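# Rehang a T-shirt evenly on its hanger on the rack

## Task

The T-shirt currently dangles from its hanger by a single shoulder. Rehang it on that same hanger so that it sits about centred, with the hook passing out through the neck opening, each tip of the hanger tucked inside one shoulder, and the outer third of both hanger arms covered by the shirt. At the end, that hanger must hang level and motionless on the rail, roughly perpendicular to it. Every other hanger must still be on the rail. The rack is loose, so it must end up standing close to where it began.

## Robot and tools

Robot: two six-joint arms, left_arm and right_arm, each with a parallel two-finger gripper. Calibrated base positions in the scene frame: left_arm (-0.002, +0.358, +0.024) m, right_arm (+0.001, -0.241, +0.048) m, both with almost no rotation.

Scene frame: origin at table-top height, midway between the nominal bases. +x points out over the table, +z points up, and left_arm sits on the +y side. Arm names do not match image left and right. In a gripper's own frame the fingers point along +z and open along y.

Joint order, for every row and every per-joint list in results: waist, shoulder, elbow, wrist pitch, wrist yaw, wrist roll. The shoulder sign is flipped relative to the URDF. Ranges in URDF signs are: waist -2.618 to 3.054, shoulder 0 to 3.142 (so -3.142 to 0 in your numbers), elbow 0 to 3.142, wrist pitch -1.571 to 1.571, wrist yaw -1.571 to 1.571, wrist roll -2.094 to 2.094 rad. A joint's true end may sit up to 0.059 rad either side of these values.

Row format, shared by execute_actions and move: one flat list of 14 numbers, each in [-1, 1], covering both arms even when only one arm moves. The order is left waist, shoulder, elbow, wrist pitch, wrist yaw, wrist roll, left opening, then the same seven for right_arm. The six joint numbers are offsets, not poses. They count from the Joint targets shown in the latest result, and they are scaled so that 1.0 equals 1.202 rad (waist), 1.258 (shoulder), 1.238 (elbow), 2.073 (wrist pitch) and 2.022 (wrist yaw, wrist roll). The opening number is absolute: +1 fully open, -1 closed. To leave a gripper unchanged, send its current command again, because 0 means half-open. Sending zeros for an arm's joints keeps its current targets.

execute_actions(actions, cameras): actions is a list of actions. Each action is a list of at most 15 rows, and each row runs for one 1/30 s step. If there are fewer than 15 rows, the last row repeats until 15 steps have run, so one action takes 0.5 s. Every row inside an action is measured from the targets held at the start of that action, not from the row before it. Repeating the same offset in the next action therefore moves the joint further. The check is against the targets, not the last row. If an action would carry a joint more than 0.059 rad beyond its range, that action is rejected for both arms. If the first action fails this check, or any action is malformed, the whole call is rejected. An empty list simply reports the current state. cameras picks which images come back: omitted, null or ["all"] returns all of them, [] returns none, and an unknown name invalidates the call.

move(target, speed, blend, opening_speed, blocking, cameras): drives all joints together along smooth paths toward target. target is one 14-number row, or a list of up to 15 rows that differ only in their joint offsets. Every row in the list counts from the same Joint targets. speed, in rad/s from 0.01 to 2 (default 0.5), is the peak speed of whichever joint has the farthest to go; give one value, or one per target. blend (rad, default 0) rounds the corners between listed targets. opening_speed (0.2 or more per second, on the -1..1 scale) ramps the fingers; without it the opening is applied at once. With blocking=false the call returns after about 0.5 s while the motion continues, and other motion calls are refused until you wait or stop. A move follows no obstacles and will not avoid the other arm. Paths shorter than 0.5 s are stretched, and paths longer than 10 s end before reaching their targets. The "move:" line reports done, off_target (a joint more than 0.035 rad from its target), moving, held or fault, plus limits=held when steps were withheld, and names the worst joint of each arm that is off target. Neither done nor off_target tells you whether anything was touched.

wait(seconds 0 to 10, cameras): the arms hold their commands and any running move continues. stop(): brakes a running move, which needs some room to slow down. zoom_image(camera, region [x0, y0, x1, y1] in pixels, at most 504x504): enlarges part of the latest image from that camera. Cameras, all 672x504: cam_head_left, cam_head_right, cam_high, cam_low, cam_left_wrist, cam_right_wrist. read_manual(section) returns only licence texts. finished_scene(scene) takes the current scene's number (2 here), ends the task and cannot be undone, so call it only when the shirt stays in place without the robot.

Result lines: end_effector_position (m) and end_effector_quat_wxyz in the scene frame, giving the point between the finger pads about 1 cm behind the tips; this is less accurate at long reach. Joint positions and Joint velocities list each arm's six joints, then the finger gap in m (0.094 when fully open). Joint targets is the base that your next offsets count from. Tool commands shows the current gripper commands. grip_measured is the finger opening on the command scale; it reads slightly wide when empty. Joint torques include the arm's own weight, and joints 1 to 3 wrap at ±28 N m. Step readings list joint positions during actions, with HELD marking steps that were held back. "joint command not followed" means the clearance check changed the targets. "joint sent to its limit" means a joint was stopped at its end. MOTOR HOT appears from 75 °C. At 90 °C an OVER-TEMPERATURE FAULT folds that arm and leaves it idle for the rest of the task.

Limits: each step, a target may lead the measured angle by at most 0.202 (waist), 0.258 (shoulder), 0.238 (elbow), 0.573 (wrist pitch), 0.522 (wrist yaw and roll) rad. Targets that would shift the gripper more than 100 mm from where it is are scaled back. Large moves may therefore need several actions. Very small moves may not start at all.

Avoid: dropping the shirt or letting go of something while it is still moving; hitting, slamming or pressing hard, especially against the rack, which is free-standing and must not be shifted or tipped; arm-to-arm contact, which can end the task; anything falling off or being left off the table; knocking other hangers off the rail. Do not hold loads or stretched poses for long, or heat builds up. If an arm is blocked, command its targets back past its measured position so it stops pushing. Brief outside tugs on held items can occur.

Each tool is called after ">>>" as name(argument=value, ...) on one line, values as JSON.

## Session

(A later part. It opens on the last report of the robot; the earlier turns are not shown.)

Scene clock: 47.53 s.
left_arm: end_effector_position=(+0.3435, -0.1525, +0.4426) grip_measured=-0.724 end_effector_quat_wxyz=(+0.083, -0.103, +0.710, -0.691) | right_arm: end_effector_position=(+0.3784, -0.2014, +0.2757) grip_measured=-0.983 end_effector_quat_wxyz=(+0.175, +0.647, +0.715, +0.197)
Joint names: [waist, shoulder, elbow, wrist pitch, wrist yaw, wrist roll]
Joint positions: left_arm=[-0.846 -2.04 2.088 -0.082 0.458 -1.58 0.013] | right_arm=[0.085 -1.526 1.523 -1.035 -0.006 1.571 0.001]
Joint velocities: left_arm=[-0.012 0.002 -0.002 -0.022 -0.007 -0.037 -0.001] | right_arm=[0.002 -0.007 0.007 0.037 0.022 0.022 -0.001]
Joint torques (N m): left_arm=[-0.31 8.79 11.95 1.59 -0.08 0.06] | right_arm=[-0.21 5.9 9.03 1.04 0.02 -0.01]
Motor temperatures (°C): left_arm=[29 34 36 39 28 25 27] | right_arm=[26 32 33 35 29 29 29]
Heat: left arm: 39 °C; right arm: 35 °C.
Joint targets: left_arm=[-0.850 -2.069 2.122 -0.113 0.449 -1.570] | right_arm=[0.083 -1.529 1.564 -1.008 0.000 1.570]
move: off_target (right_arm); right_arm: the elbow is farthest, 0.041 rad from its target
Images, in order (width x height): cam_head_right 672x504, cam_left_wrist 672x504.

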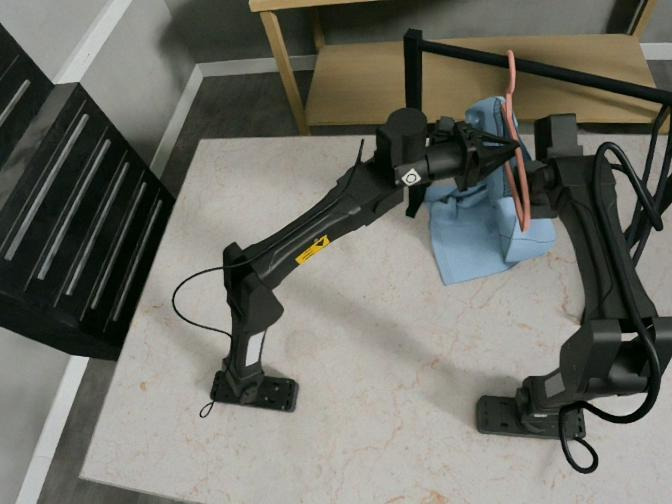

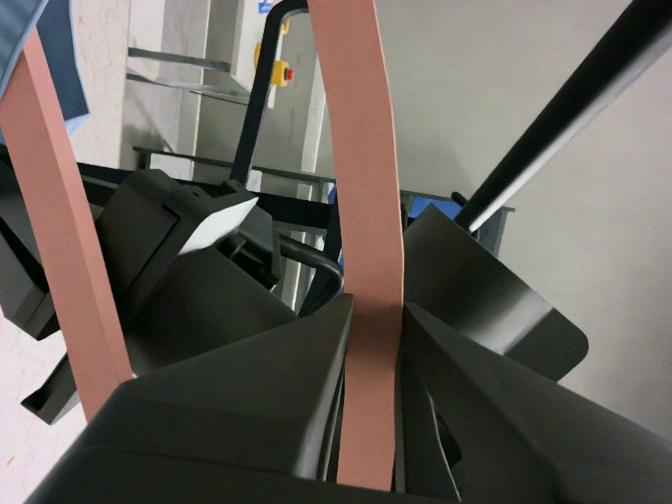

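>>> move(target=[0,0,0,0,0,0,-1, 0,0.26,-0.073,-0.116,0,0,-1], speed=0.25)

Scene clock: 49.77 s.
left_arm: end_effector_position=(+0.3446, -0.1522, +0.4426) grip_measured=-0.725 end_effector_quat_wxyz=(+0.084, -0.106, +0.710, -0.691) | right_arm: end_effector_position=(+0.2932, -0.2094, +0.3349) grip_measured=-0.983 end_effector_quat_wxyz=(+0.202, +0.639, +0.707, +0.228)
Joint names: [waist, shoulder, elbow, wrist pitch, wrist yaw, wrist roll]
Joint positions: left_arm=[-0.846 -2.04 2.088 -0.082 0.452 -1.583 0.013] | right_arm=[0.086 -1.22 1.488 -1.219 -0.007 1.571 0.001]
Joint velocities: left_arm=[-0.002 -0.007 -0.002 -0.022 -0.051 -0.081 0.001] | right_arm=[-0.022 -0.007 0.002 -0.095 0.022 -0.051 -0.001]
Joint torques (N m): left_arm=[-0.35 8.84 12.18 1.57 -0.07 0.12] | right_arm=[-0.24 4.29 4.62 0.64 0.02 0]
Motor temperatures (°C): left_arm=[29 34 36 39 28 25 28] | right_arm=[26 32 33 35 29 29 29]
Heat: left arm: 39 °C; right arm: 35 °C.
Joint targets: left_arm=[-0.850 -2.069 2.122 -0.113 0.449 -1.570] | right_arm=[0.083 -1.201 1.473 -1.248 0.000 1.570]
move: done

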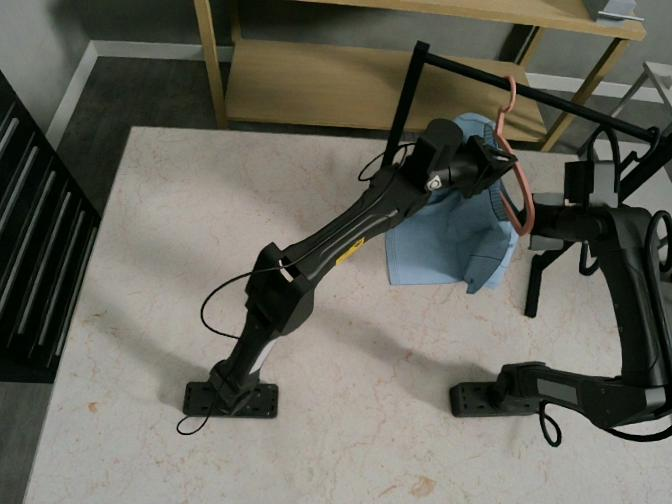

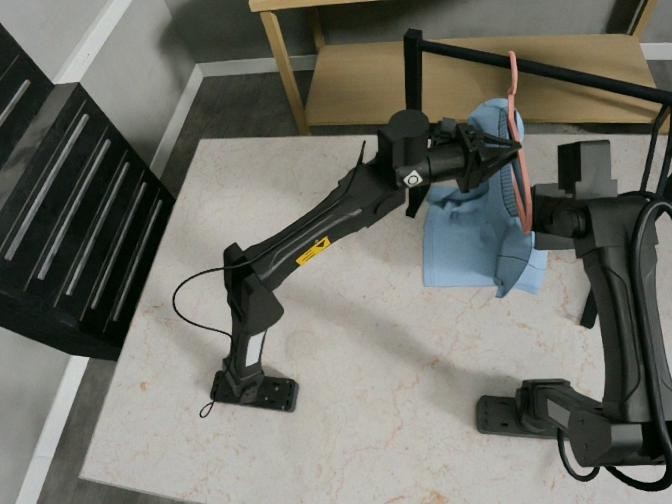

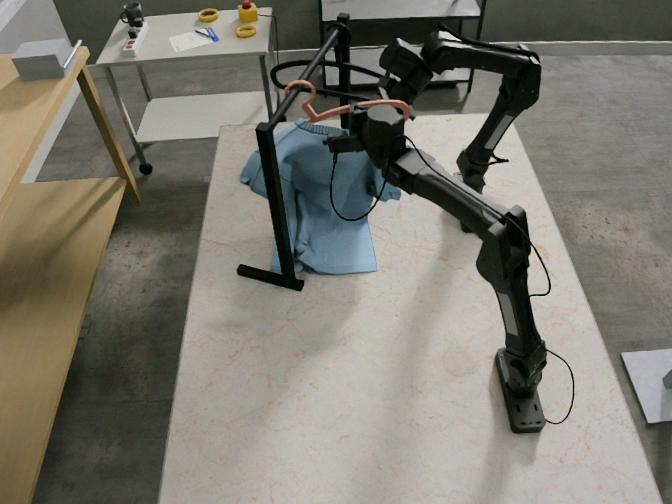

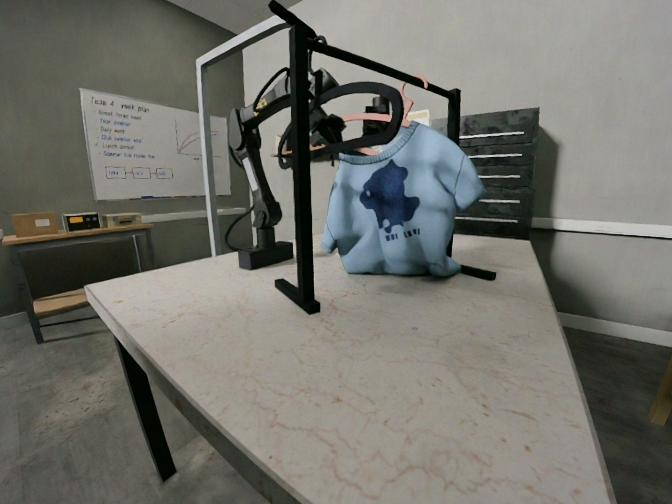

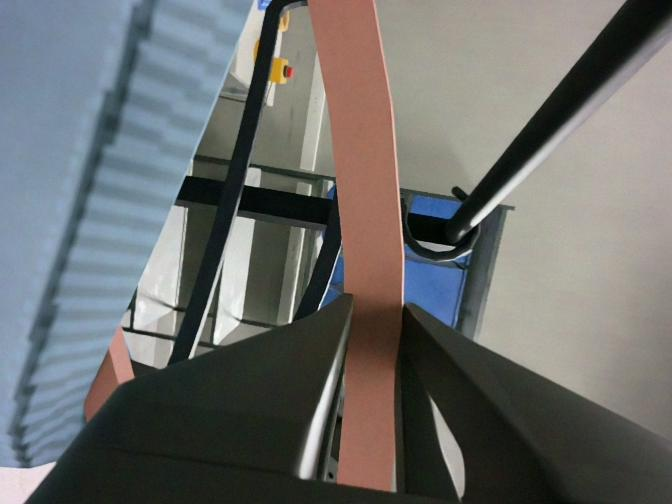

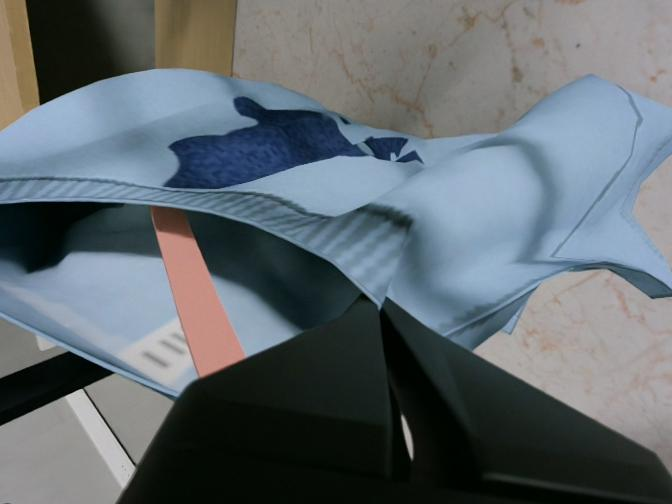

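>>> move(target=[0,0,0,0,0,0,-1, 0.05,0.08,0.04,-0.1,0,0,-1], speed=0.2, cameras=["cam_right_wrist","cam_head_left","cam_high","cam_low"])

Scene clock: 51.60 s.
left_arm: end_effector_position=(+0.3419, -0.1534, +0.4426) grip_measured=-0.725 end_effector_quat_wxyz=(+0.080, -0.102, +0.710, -0.692) | right_arm: end_effector_position=(+0.2371, -0.2028, +0.3347) grip_measured=-0.983 end_effector_quat_wxyz=(+0.170, +0.629, +0.731, +0.203)
Joint names: [waist, shoulder, elbow, wrist pitch, wrist yaw, wrist roll]
Joint positions: left_arm=[-0.848 -2.04 2.088 -0.082 0.46 -1.583 0.013] | right_arm=[0.136 -1.121 1.488 -1.401 -0.007 1.572 0.001]
Joint velocities: left_arm=[-0.007 0.012 0.007 -0.022 0.051 -0.051 0] | right_arm=[0.007 0.022 -0.002 -0.051 -0.007 -0.022 0.001]
Joint torques (N m): left_arm=[-0.21 8.51 12 1.58 -0.1 0.11] | right_arm=[0.49 3.04 7.82 0.33 0.04 -0.02]
Motor temperatures (°C): left_arm=[29 34 36 39 28 25 28] | right_arm=[26 32 33 35 29 29 29]
Heat: left arm: 39 °C; right arm: 35 °C.
Joint targets: left_arm=[-0.850 -2.069 2.122 -0.113 0.449 -1.570] | right_arm=[0.143 -1.101 1.523 -1.455 0.000 1.570]
move: off_target (right_arm); right_arm: the wrist pitch is farthest, 0.054 rad from its target
Images, in order (width x height): cam_head_left 672x504, cam_high 672x504, cam_low 672x504, cam_right_wrist 672x504.

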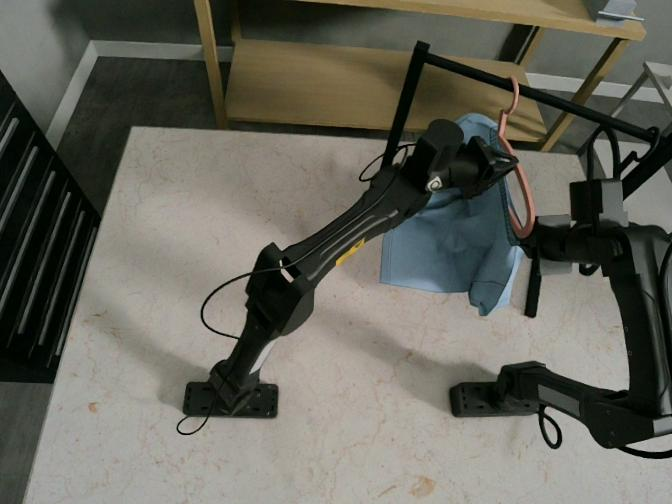

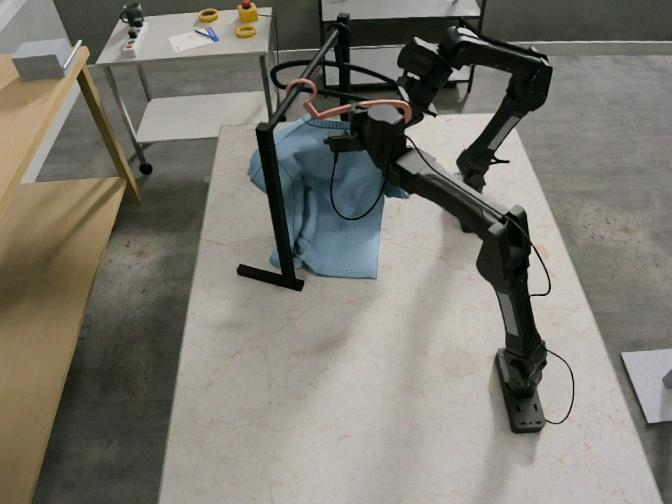

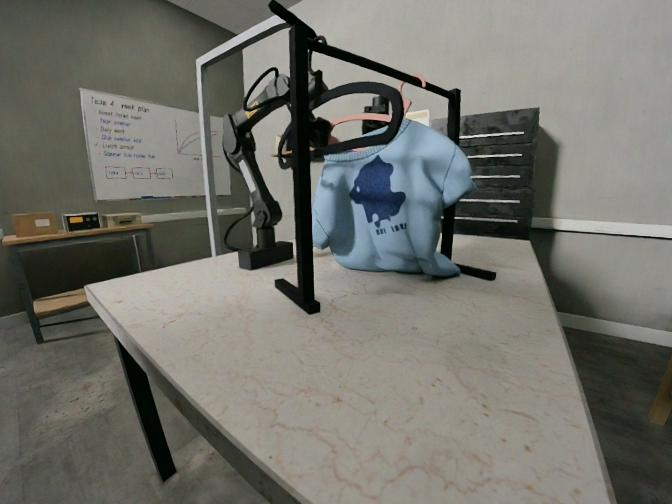

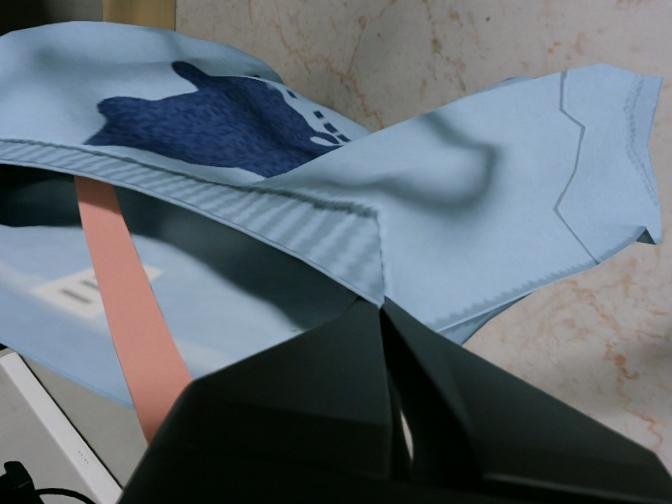

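>>> move(target=[0,0,0,0,0,0,-1, 0,0.239,-0.09,0,0,0,-1], speed=0.2)

Scene clock: 53.73 s.
left_arm: end_effector_position=(+0.3342, -0.1568, +0.4481) grip_measured=-0.725 end_effector_quat_wxyz=(+0.072, -0.095, +0.708, -0.696) | right_arm: end_effector_position=(+0.1791, -0.2114, +0.3699) grip_measured=-0.983 end_effector_quat_wxyz=(+0.243, +0.604, +0.702, +0.288)
Joint names: [waist, shoulder, elbow, wrist pitch, wrist yaw, wrist roll]
Joint positions: left_arm=[-0.858 -2.04 2.1 -0.082 0.472 -1.592 0.013] | right_arm=[0.137 -0.818 1.422 -1.401 -0.007 1.574 0.001]
Joint velocities: left_arm=[-0.007 0.012 0.007 -0.007 -0.022 -0.007 -0.001] | right_arm=[0.027 0.002 -0.002 0.051 0.125 -0.007 0]
Joint torques (N m): left_arm=[0.62 8.77 10.91 1.53 -0.21 0.24] | right_arm=[0.44 -0.46 3.89 0.58 0.04 -0.03]
Motor temperatures (°C): left_arm=[29 34 36 39 28 25 28] | right_arm=[26 32 33 35 29 29 29]
Heat: left arm: 39 °C; right arm: 35 °C.
Joint targets: left_arm=[-0.850 -2.069 2.122 -0.113 0.449 -1.570] | right_arm=[0.143 -0.800 1.411 -1.455 0.000 1.570]
move: off_target (right_arm); right_arm: the wrist pitch is farthest, 0.054 rad from its target

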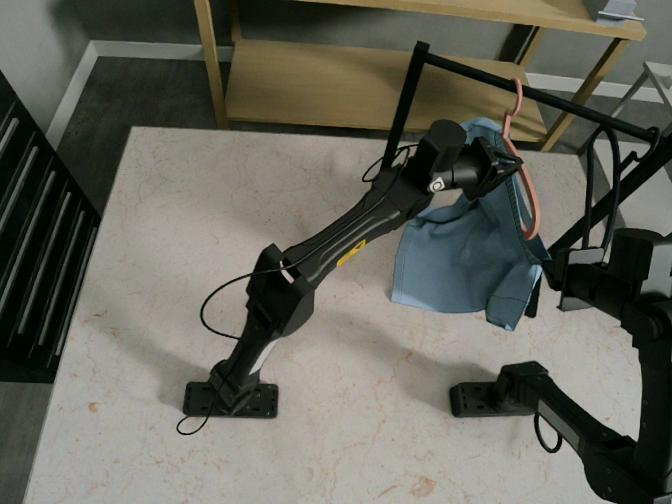

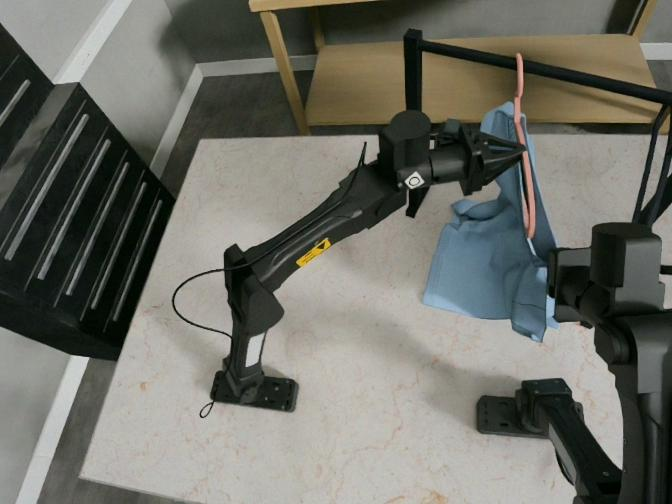

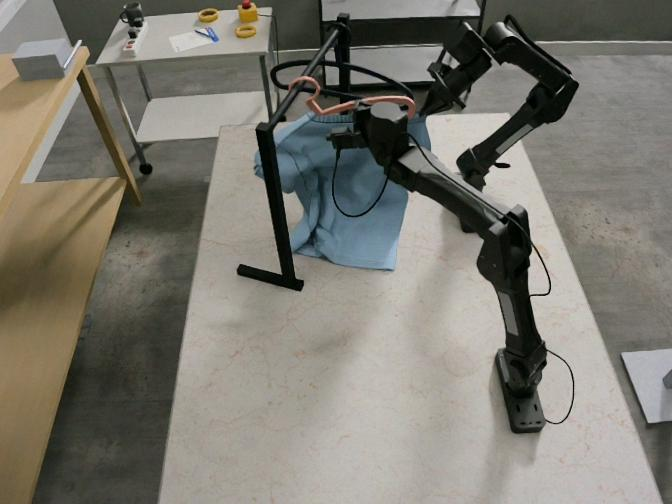

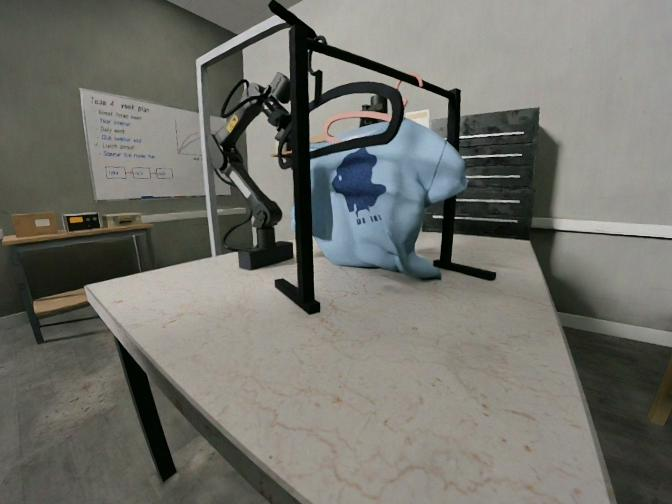

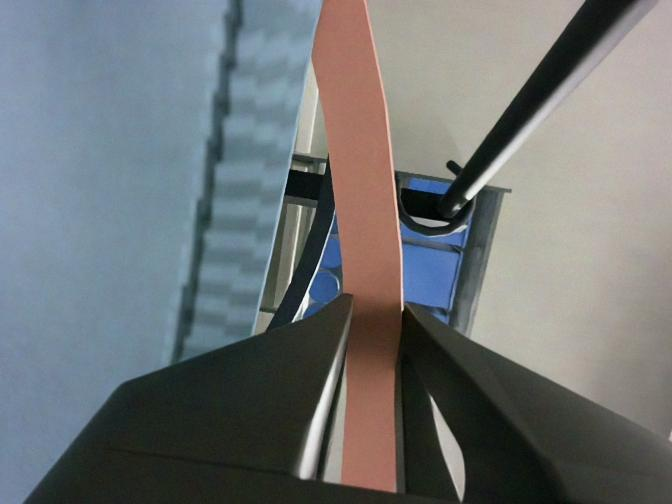

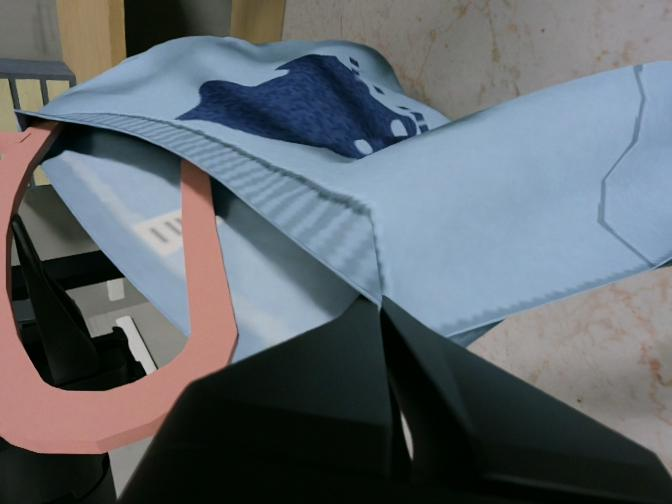

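>>> move(target=[0,0,0,0,0,0,-1, 0.211,-0.071,0.135,-0.02,0,0,-1], speed=0.2, cameras=["cam_right_wrist","cam_head_left","cam_high","cam_left_wrist"])

Scene clock: 56.30 s.
left_arm: end_effector_position=(+0.3325, -0.1574, +0.4481) grip_measured=-0.725 end_effector_quat_wxyz=(+0.069, -0.093, +0.708, -0.697) | right_arm: end_effector_position=(+0.1786, -0.1694, +0.3922) grip_measured=-0.983 end_effector_quat_wxyz=(+0.220, +0.517, +0.766, +0.313)
Joint names: [waist, shoulder, elbow, wrist pitch, wrist yaw, wrist roll]
Joint positions: left_arm=[-0.859 -2.04 2.1 -0.082 0.478 -1.592 0.013] | right_arm=[0.385 -0.899 1.542 -1.429 0.024 1.575 0.001]
Joint velocities: left_arm=[0.002 0.012 -0.017 -0.139 -0.081 -0.125 0] | right_arm=[0.002 -0.012 -0.002 -0.081 0.022 -0.037 0.001]
Joint torques (N m): left_arm=[0.88 8.79 10.86 1.59 -0.24 0.2] | right_arm=[0.9 -0.65 7.24 0.45 -0.18 -0.05]
Motor temperatures (°C): left_arm=[29 34 36 39 28 25 28] | right_arm=[26 32 33 35 29 29 29]
Heat: left arm: 39 °C; right arm: 35 °C.
Joint targets: left_arm=[-0.850 -2.069 2.122 -0.113 0.449 -1.570] | right_arm=[0.397 -0.889 1.579 -1.497 0.000 1.570]
move: off_target (right_arm); right_arm: the wrist pitch is farthest, 0.067 rad from its target
Images, in order (width x height): cam_head_left 672x504, cam_high 672x504, cam_left_wrist 672x504, cam_right_wrist 672x504.

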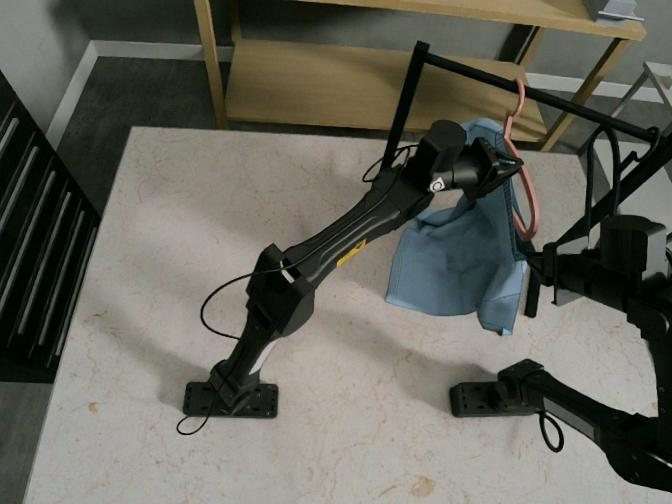

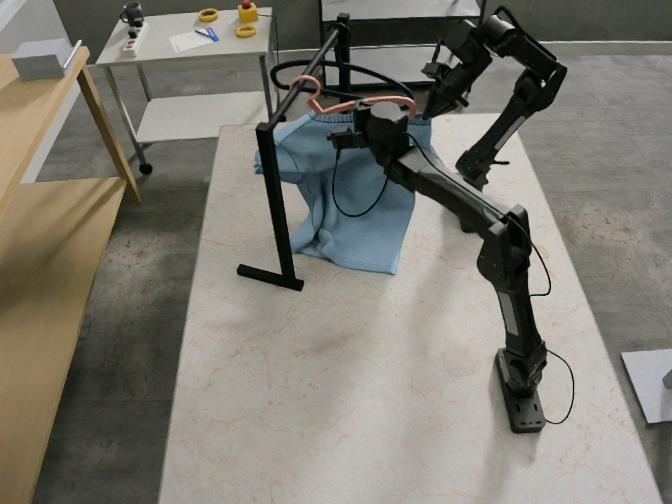

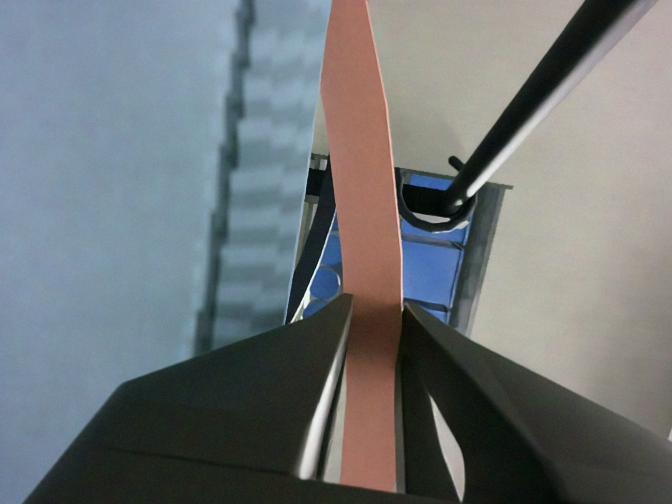

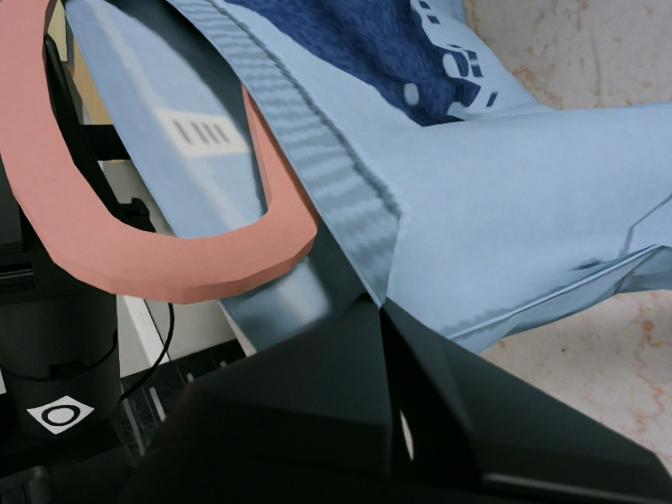

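>>> move(target=[0,0,0,0,0,0,-1, 0.042,-0.042,0.17,-0.01,0,0,-1], speed=0.2, cameras=["cam_right_wrist","cam_head_left","cam_high","cam_left_wrist"])

Scene clock: 57.97 s.
left_arm: end_effector_position=(+0.3322, -0.1575, +0.4481) grip_measured=-0.725 end_effector_quat_wxyz=(+0.069, -0.092, +0.708, -0.697) | right_arm: end_effector_position=(+0.1744, -0.1624, +0.4431) grip_measured=-0.983 end_effector_quat_wxyz=(+0.241, +0.488, +0.758, +0.359)
Joint names: [waist, shoulder, elbow, wrist pitch, wrist yaw, wrist roll]
Joint positions: left_arm=[-0.859 -2.04 2.1 -0.082 0.48 -1.592 0.013] | right_arm=[0.434 -0.955 1.748 -1.47 0.031 1.575 0.001]
Joint velocities: left_arm=[-0.007 0.012 0.002 0.007 0.022 0.022 -0.001] | right_arm=[-0.002 0.002 -0.012 -0.051 -0.037 0.051 0]
Joint torques (N m): left_arm=[0.81 8.77 10.77 1.57 -0.29 0.21] | right_arm=[0.96 -0.58 6.98 0.73 -0.27 -0.05]
Motor temperatures (°C): left_arm=[29 35 36 39 28 25 28] | right_arm=[26 32 33 34 29 29 29]
Heat: left arm: 39 °C; right arm: 34 °C.
Joint targets: left_arm=[-0.850 -2.069 2.122 -0.113 0.449 -1.570] | right_arm=[0.447 -0.943 1.789 -1.518 0.000 1.570]
move: off_target (right_arm); right_arm: the wrist pitch is farthest, 0.047 rad from its target
Images, in order (width x height): cam_head_left 672x504, cam_high 672x504, cam_left_wrist 672x504, cam_right_wrist 672x504.

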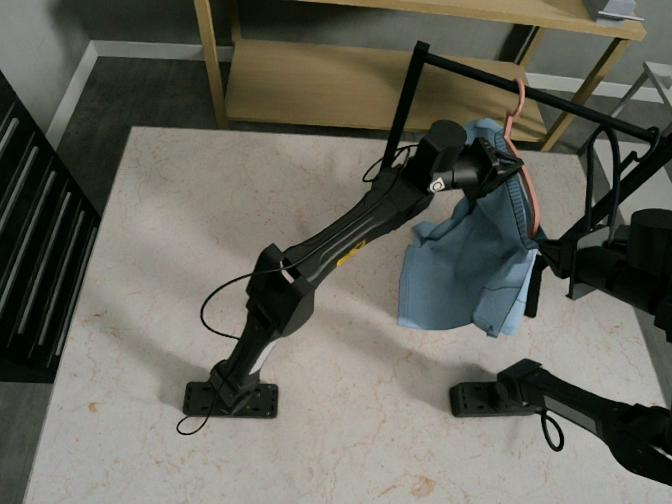

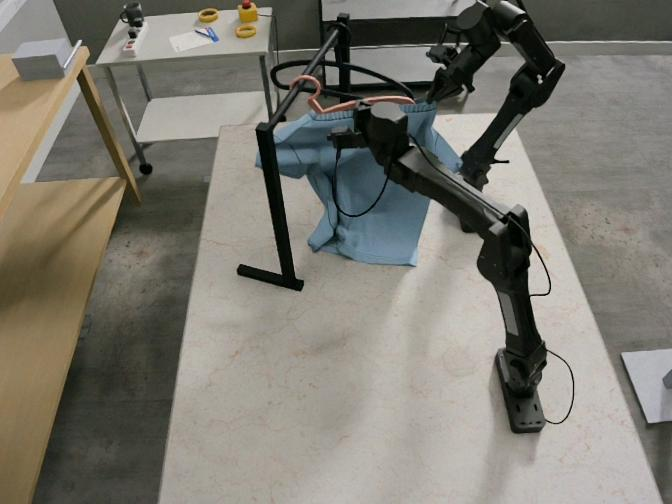

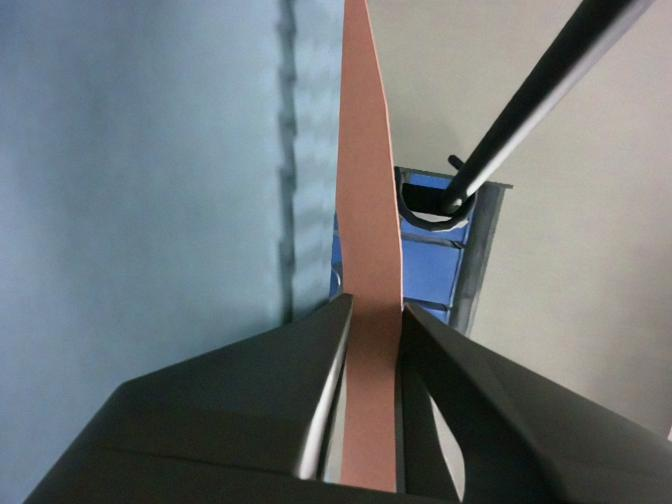

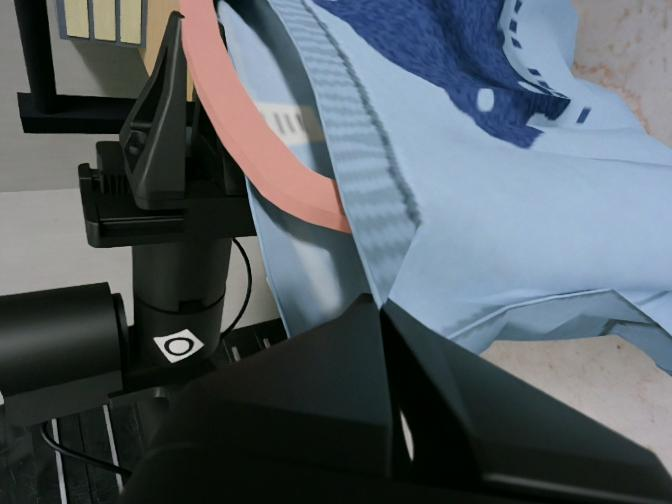

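>>> wait(seconds=0)

Scene clock: 58.77 s.
left_arm: end_effector_position=(+0.3322, -0.1575, +0.4481) grip_measured=-0.725 end_effector_quat_wxyz=(+0.069, -0.092, +0.708, -0.697) | right_arm: end_effector_position=(+0.1744, -0.1624, +0.4431) grip_measured=-0.983 end_effector_quat_wxyz=(+0.241, +0.488, +0.758, +0.359)
Joint names: [waist, shoulder, elbow, wrist pitch, wrist yaw, wrist roll]
Joint positions: left_arm=[-0.859 -2.04 2.1 -0.082 0.48 -1.592 0.013] | right_arm=[0.434 -0.955 1.748 -1.47 0.031 1.575 0.001]
Joint velocities: left_arm=[-0.027 -0.007 -0.007 -0.081 -0.007 0.11 -0.002] | right_arm=[-0.007 -0.017 0.007 0.051 -0.066 -0.007 -0.001]
Joint torques (N m): left_arm=[0.84 8.79 11.02 1.54 -0.29 0.22] | right_arm=[0.95 -0.61 6.99 0.72 -0.26 -0.05]
Motor temperatures (°C): left_arm=[29 35 36 39 28 25 28] | right_arm=[26 32 33 34 29 29 29]
Heat: left arm: 39 °C; right arm: 34 °C.
Joint targets: left_arm=[-0.850 -2.069 2.122 -0.113 0.449 -1.570] | right_arm=[0.447 -0.943 1.789 -1.518 0.000 1.570]
Tool commands: left_gripper/opening=-1.0 right_gripper/opening=-1.0

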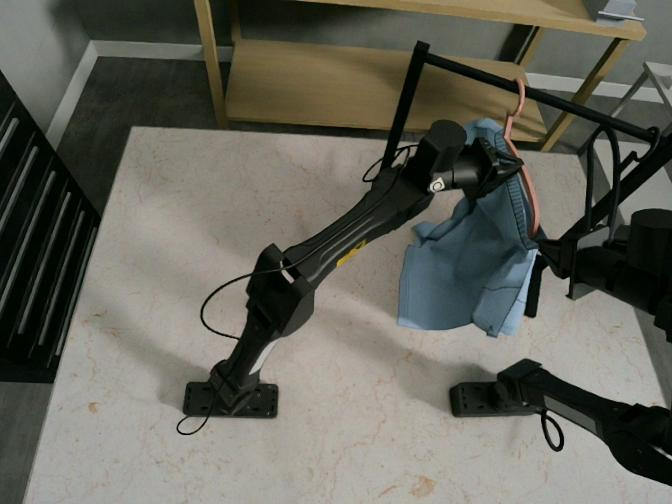

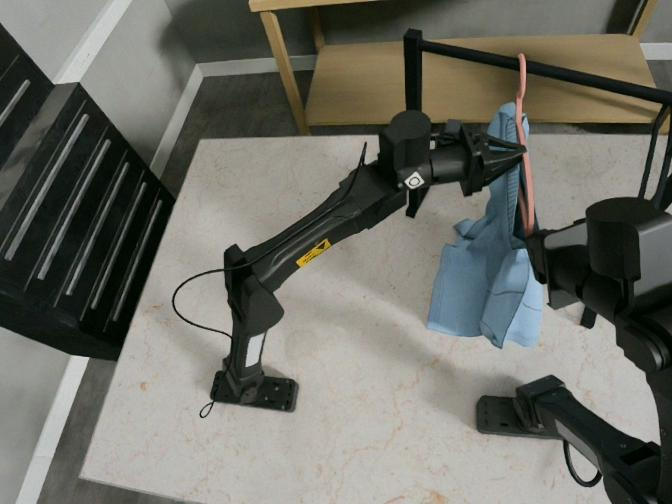

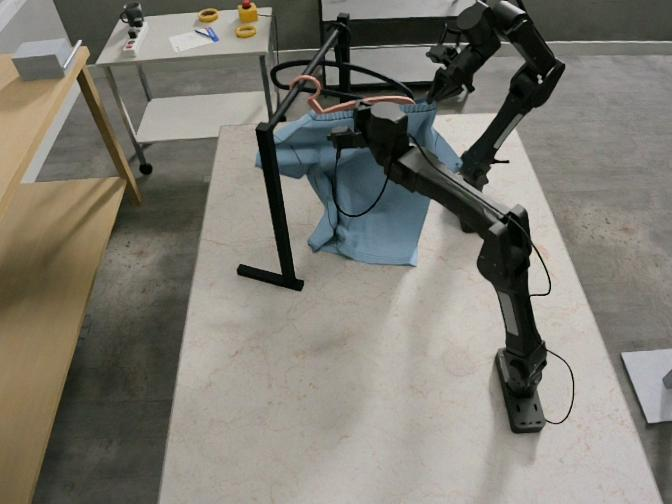

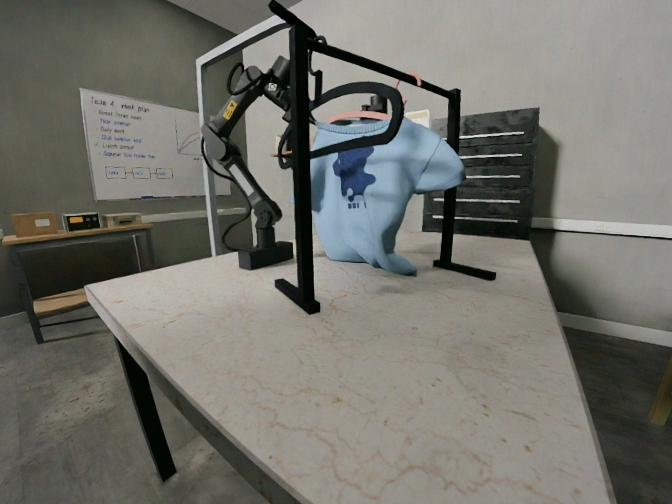

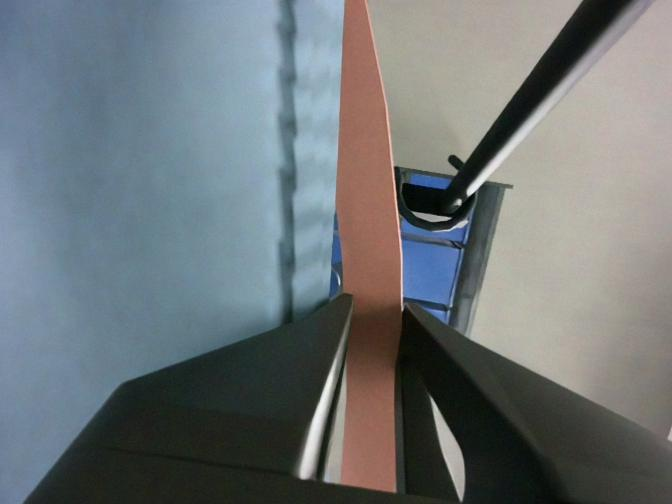

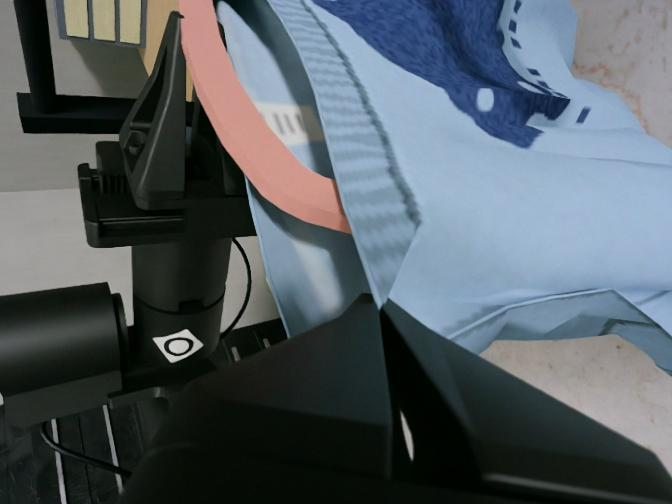

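>>> move(target=[0,0,0,0,0,0,-1,-0.008,-0.044,0.128,0.009,0,0,-1], speed=0.25)

Scene clock: 60.37 s.
left_arm: end_effector_position=(+0.3322, -0.1575, +0.4481) grip_measured=-0.725 end_effector_quat_wxyz=(+0.069, -0.092, +0.708, -0.697) | right_arm: end_effector_position=(+0.1782, -0.1606, +0.4827) grip_measured=-0.983 end_effector_quat_wxyz=(+0.264, +0.477, +0.739, +0.396)
Joint names: [waist, shoulder, elbow, wrist pitch, wrist yaw, wrist roll]
Joint positions: left_arm=[-0.859 -2.04 2.1 -0.082 0.48 -1.592 0.013] | right_arm=[0.434 -1.011 1.905 -1.473 0.031 1.575 0.001]
Joint velocities: left_arm=[-0.007 0.012 -0.022 -0.007 0.022 0.007 -0.001] | right_arm=[0.017 0.007 0.012 -0.007 0.022 0.007 0]
Joint torques (N m): left_arm=[0.88 8.69 11.12 1.54 -0.35 0.2] | right_arm=[0.21 -0.53 6.74 0.98 -0.26 -0.04]
Motor temperatures (°C): left_arm=[29 35 36 38 28 25 28] | right_arm=[26 32 32 34 29 29 29]
Heat: left arm: 38 °C; right arm: 34 °C.
Joint targets: left_arm=[-0.850 -2.069 2.122 -0.113 0.449 -1.570] | right_arm=[0.438 -0.998 1.947 -1.499 0.000 1.570]
move: off_target (right_arm); right_arm: the elbow is farthest, 0.043 rad from its target

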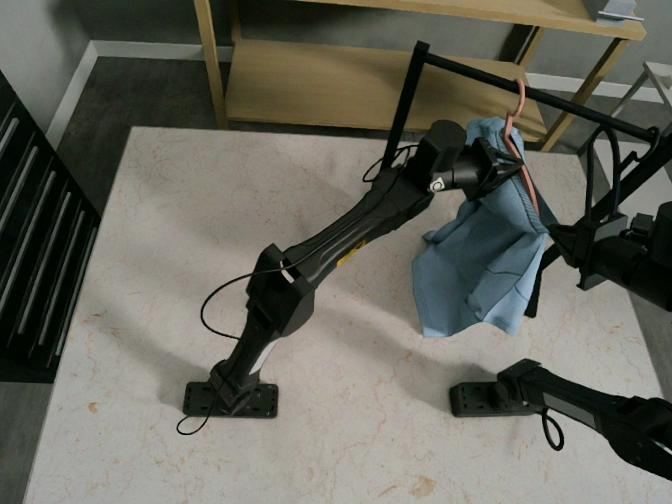

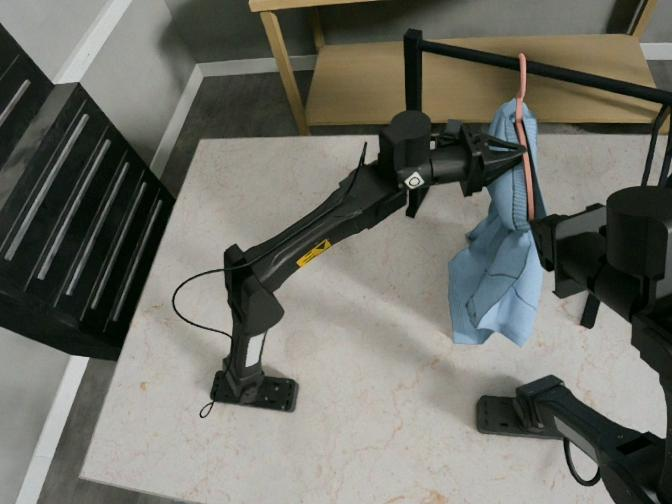

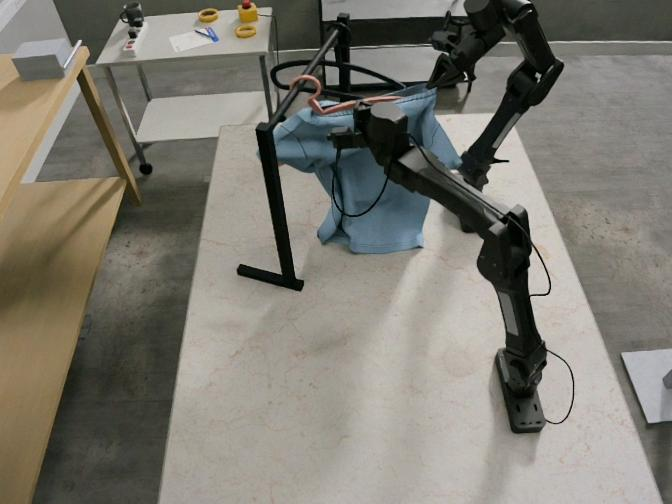

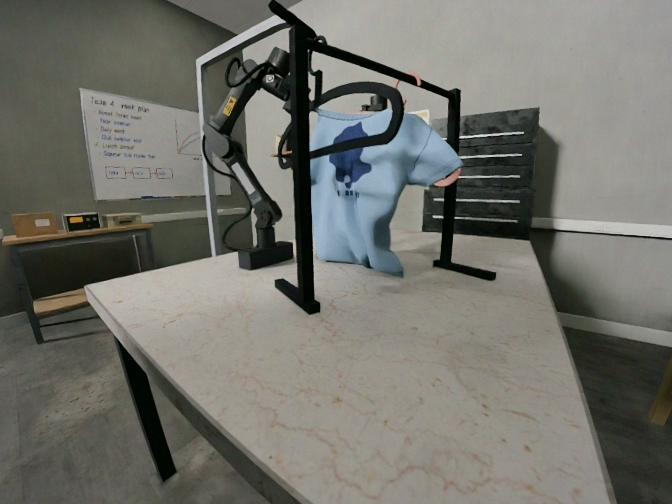

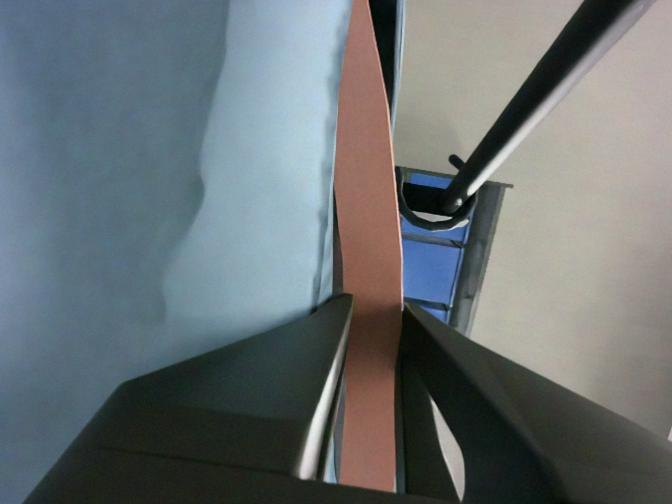

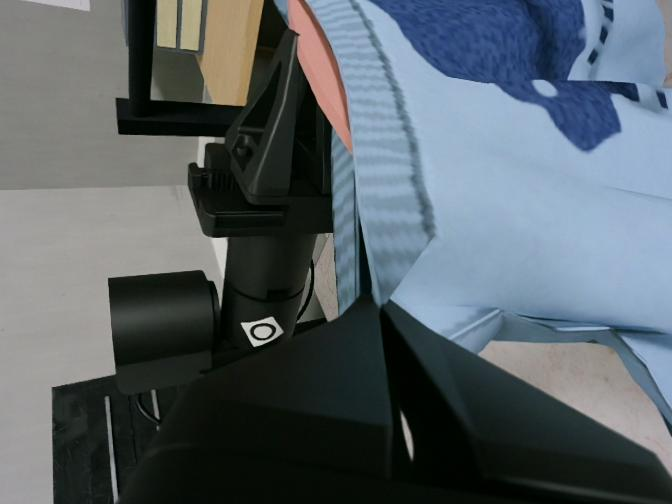

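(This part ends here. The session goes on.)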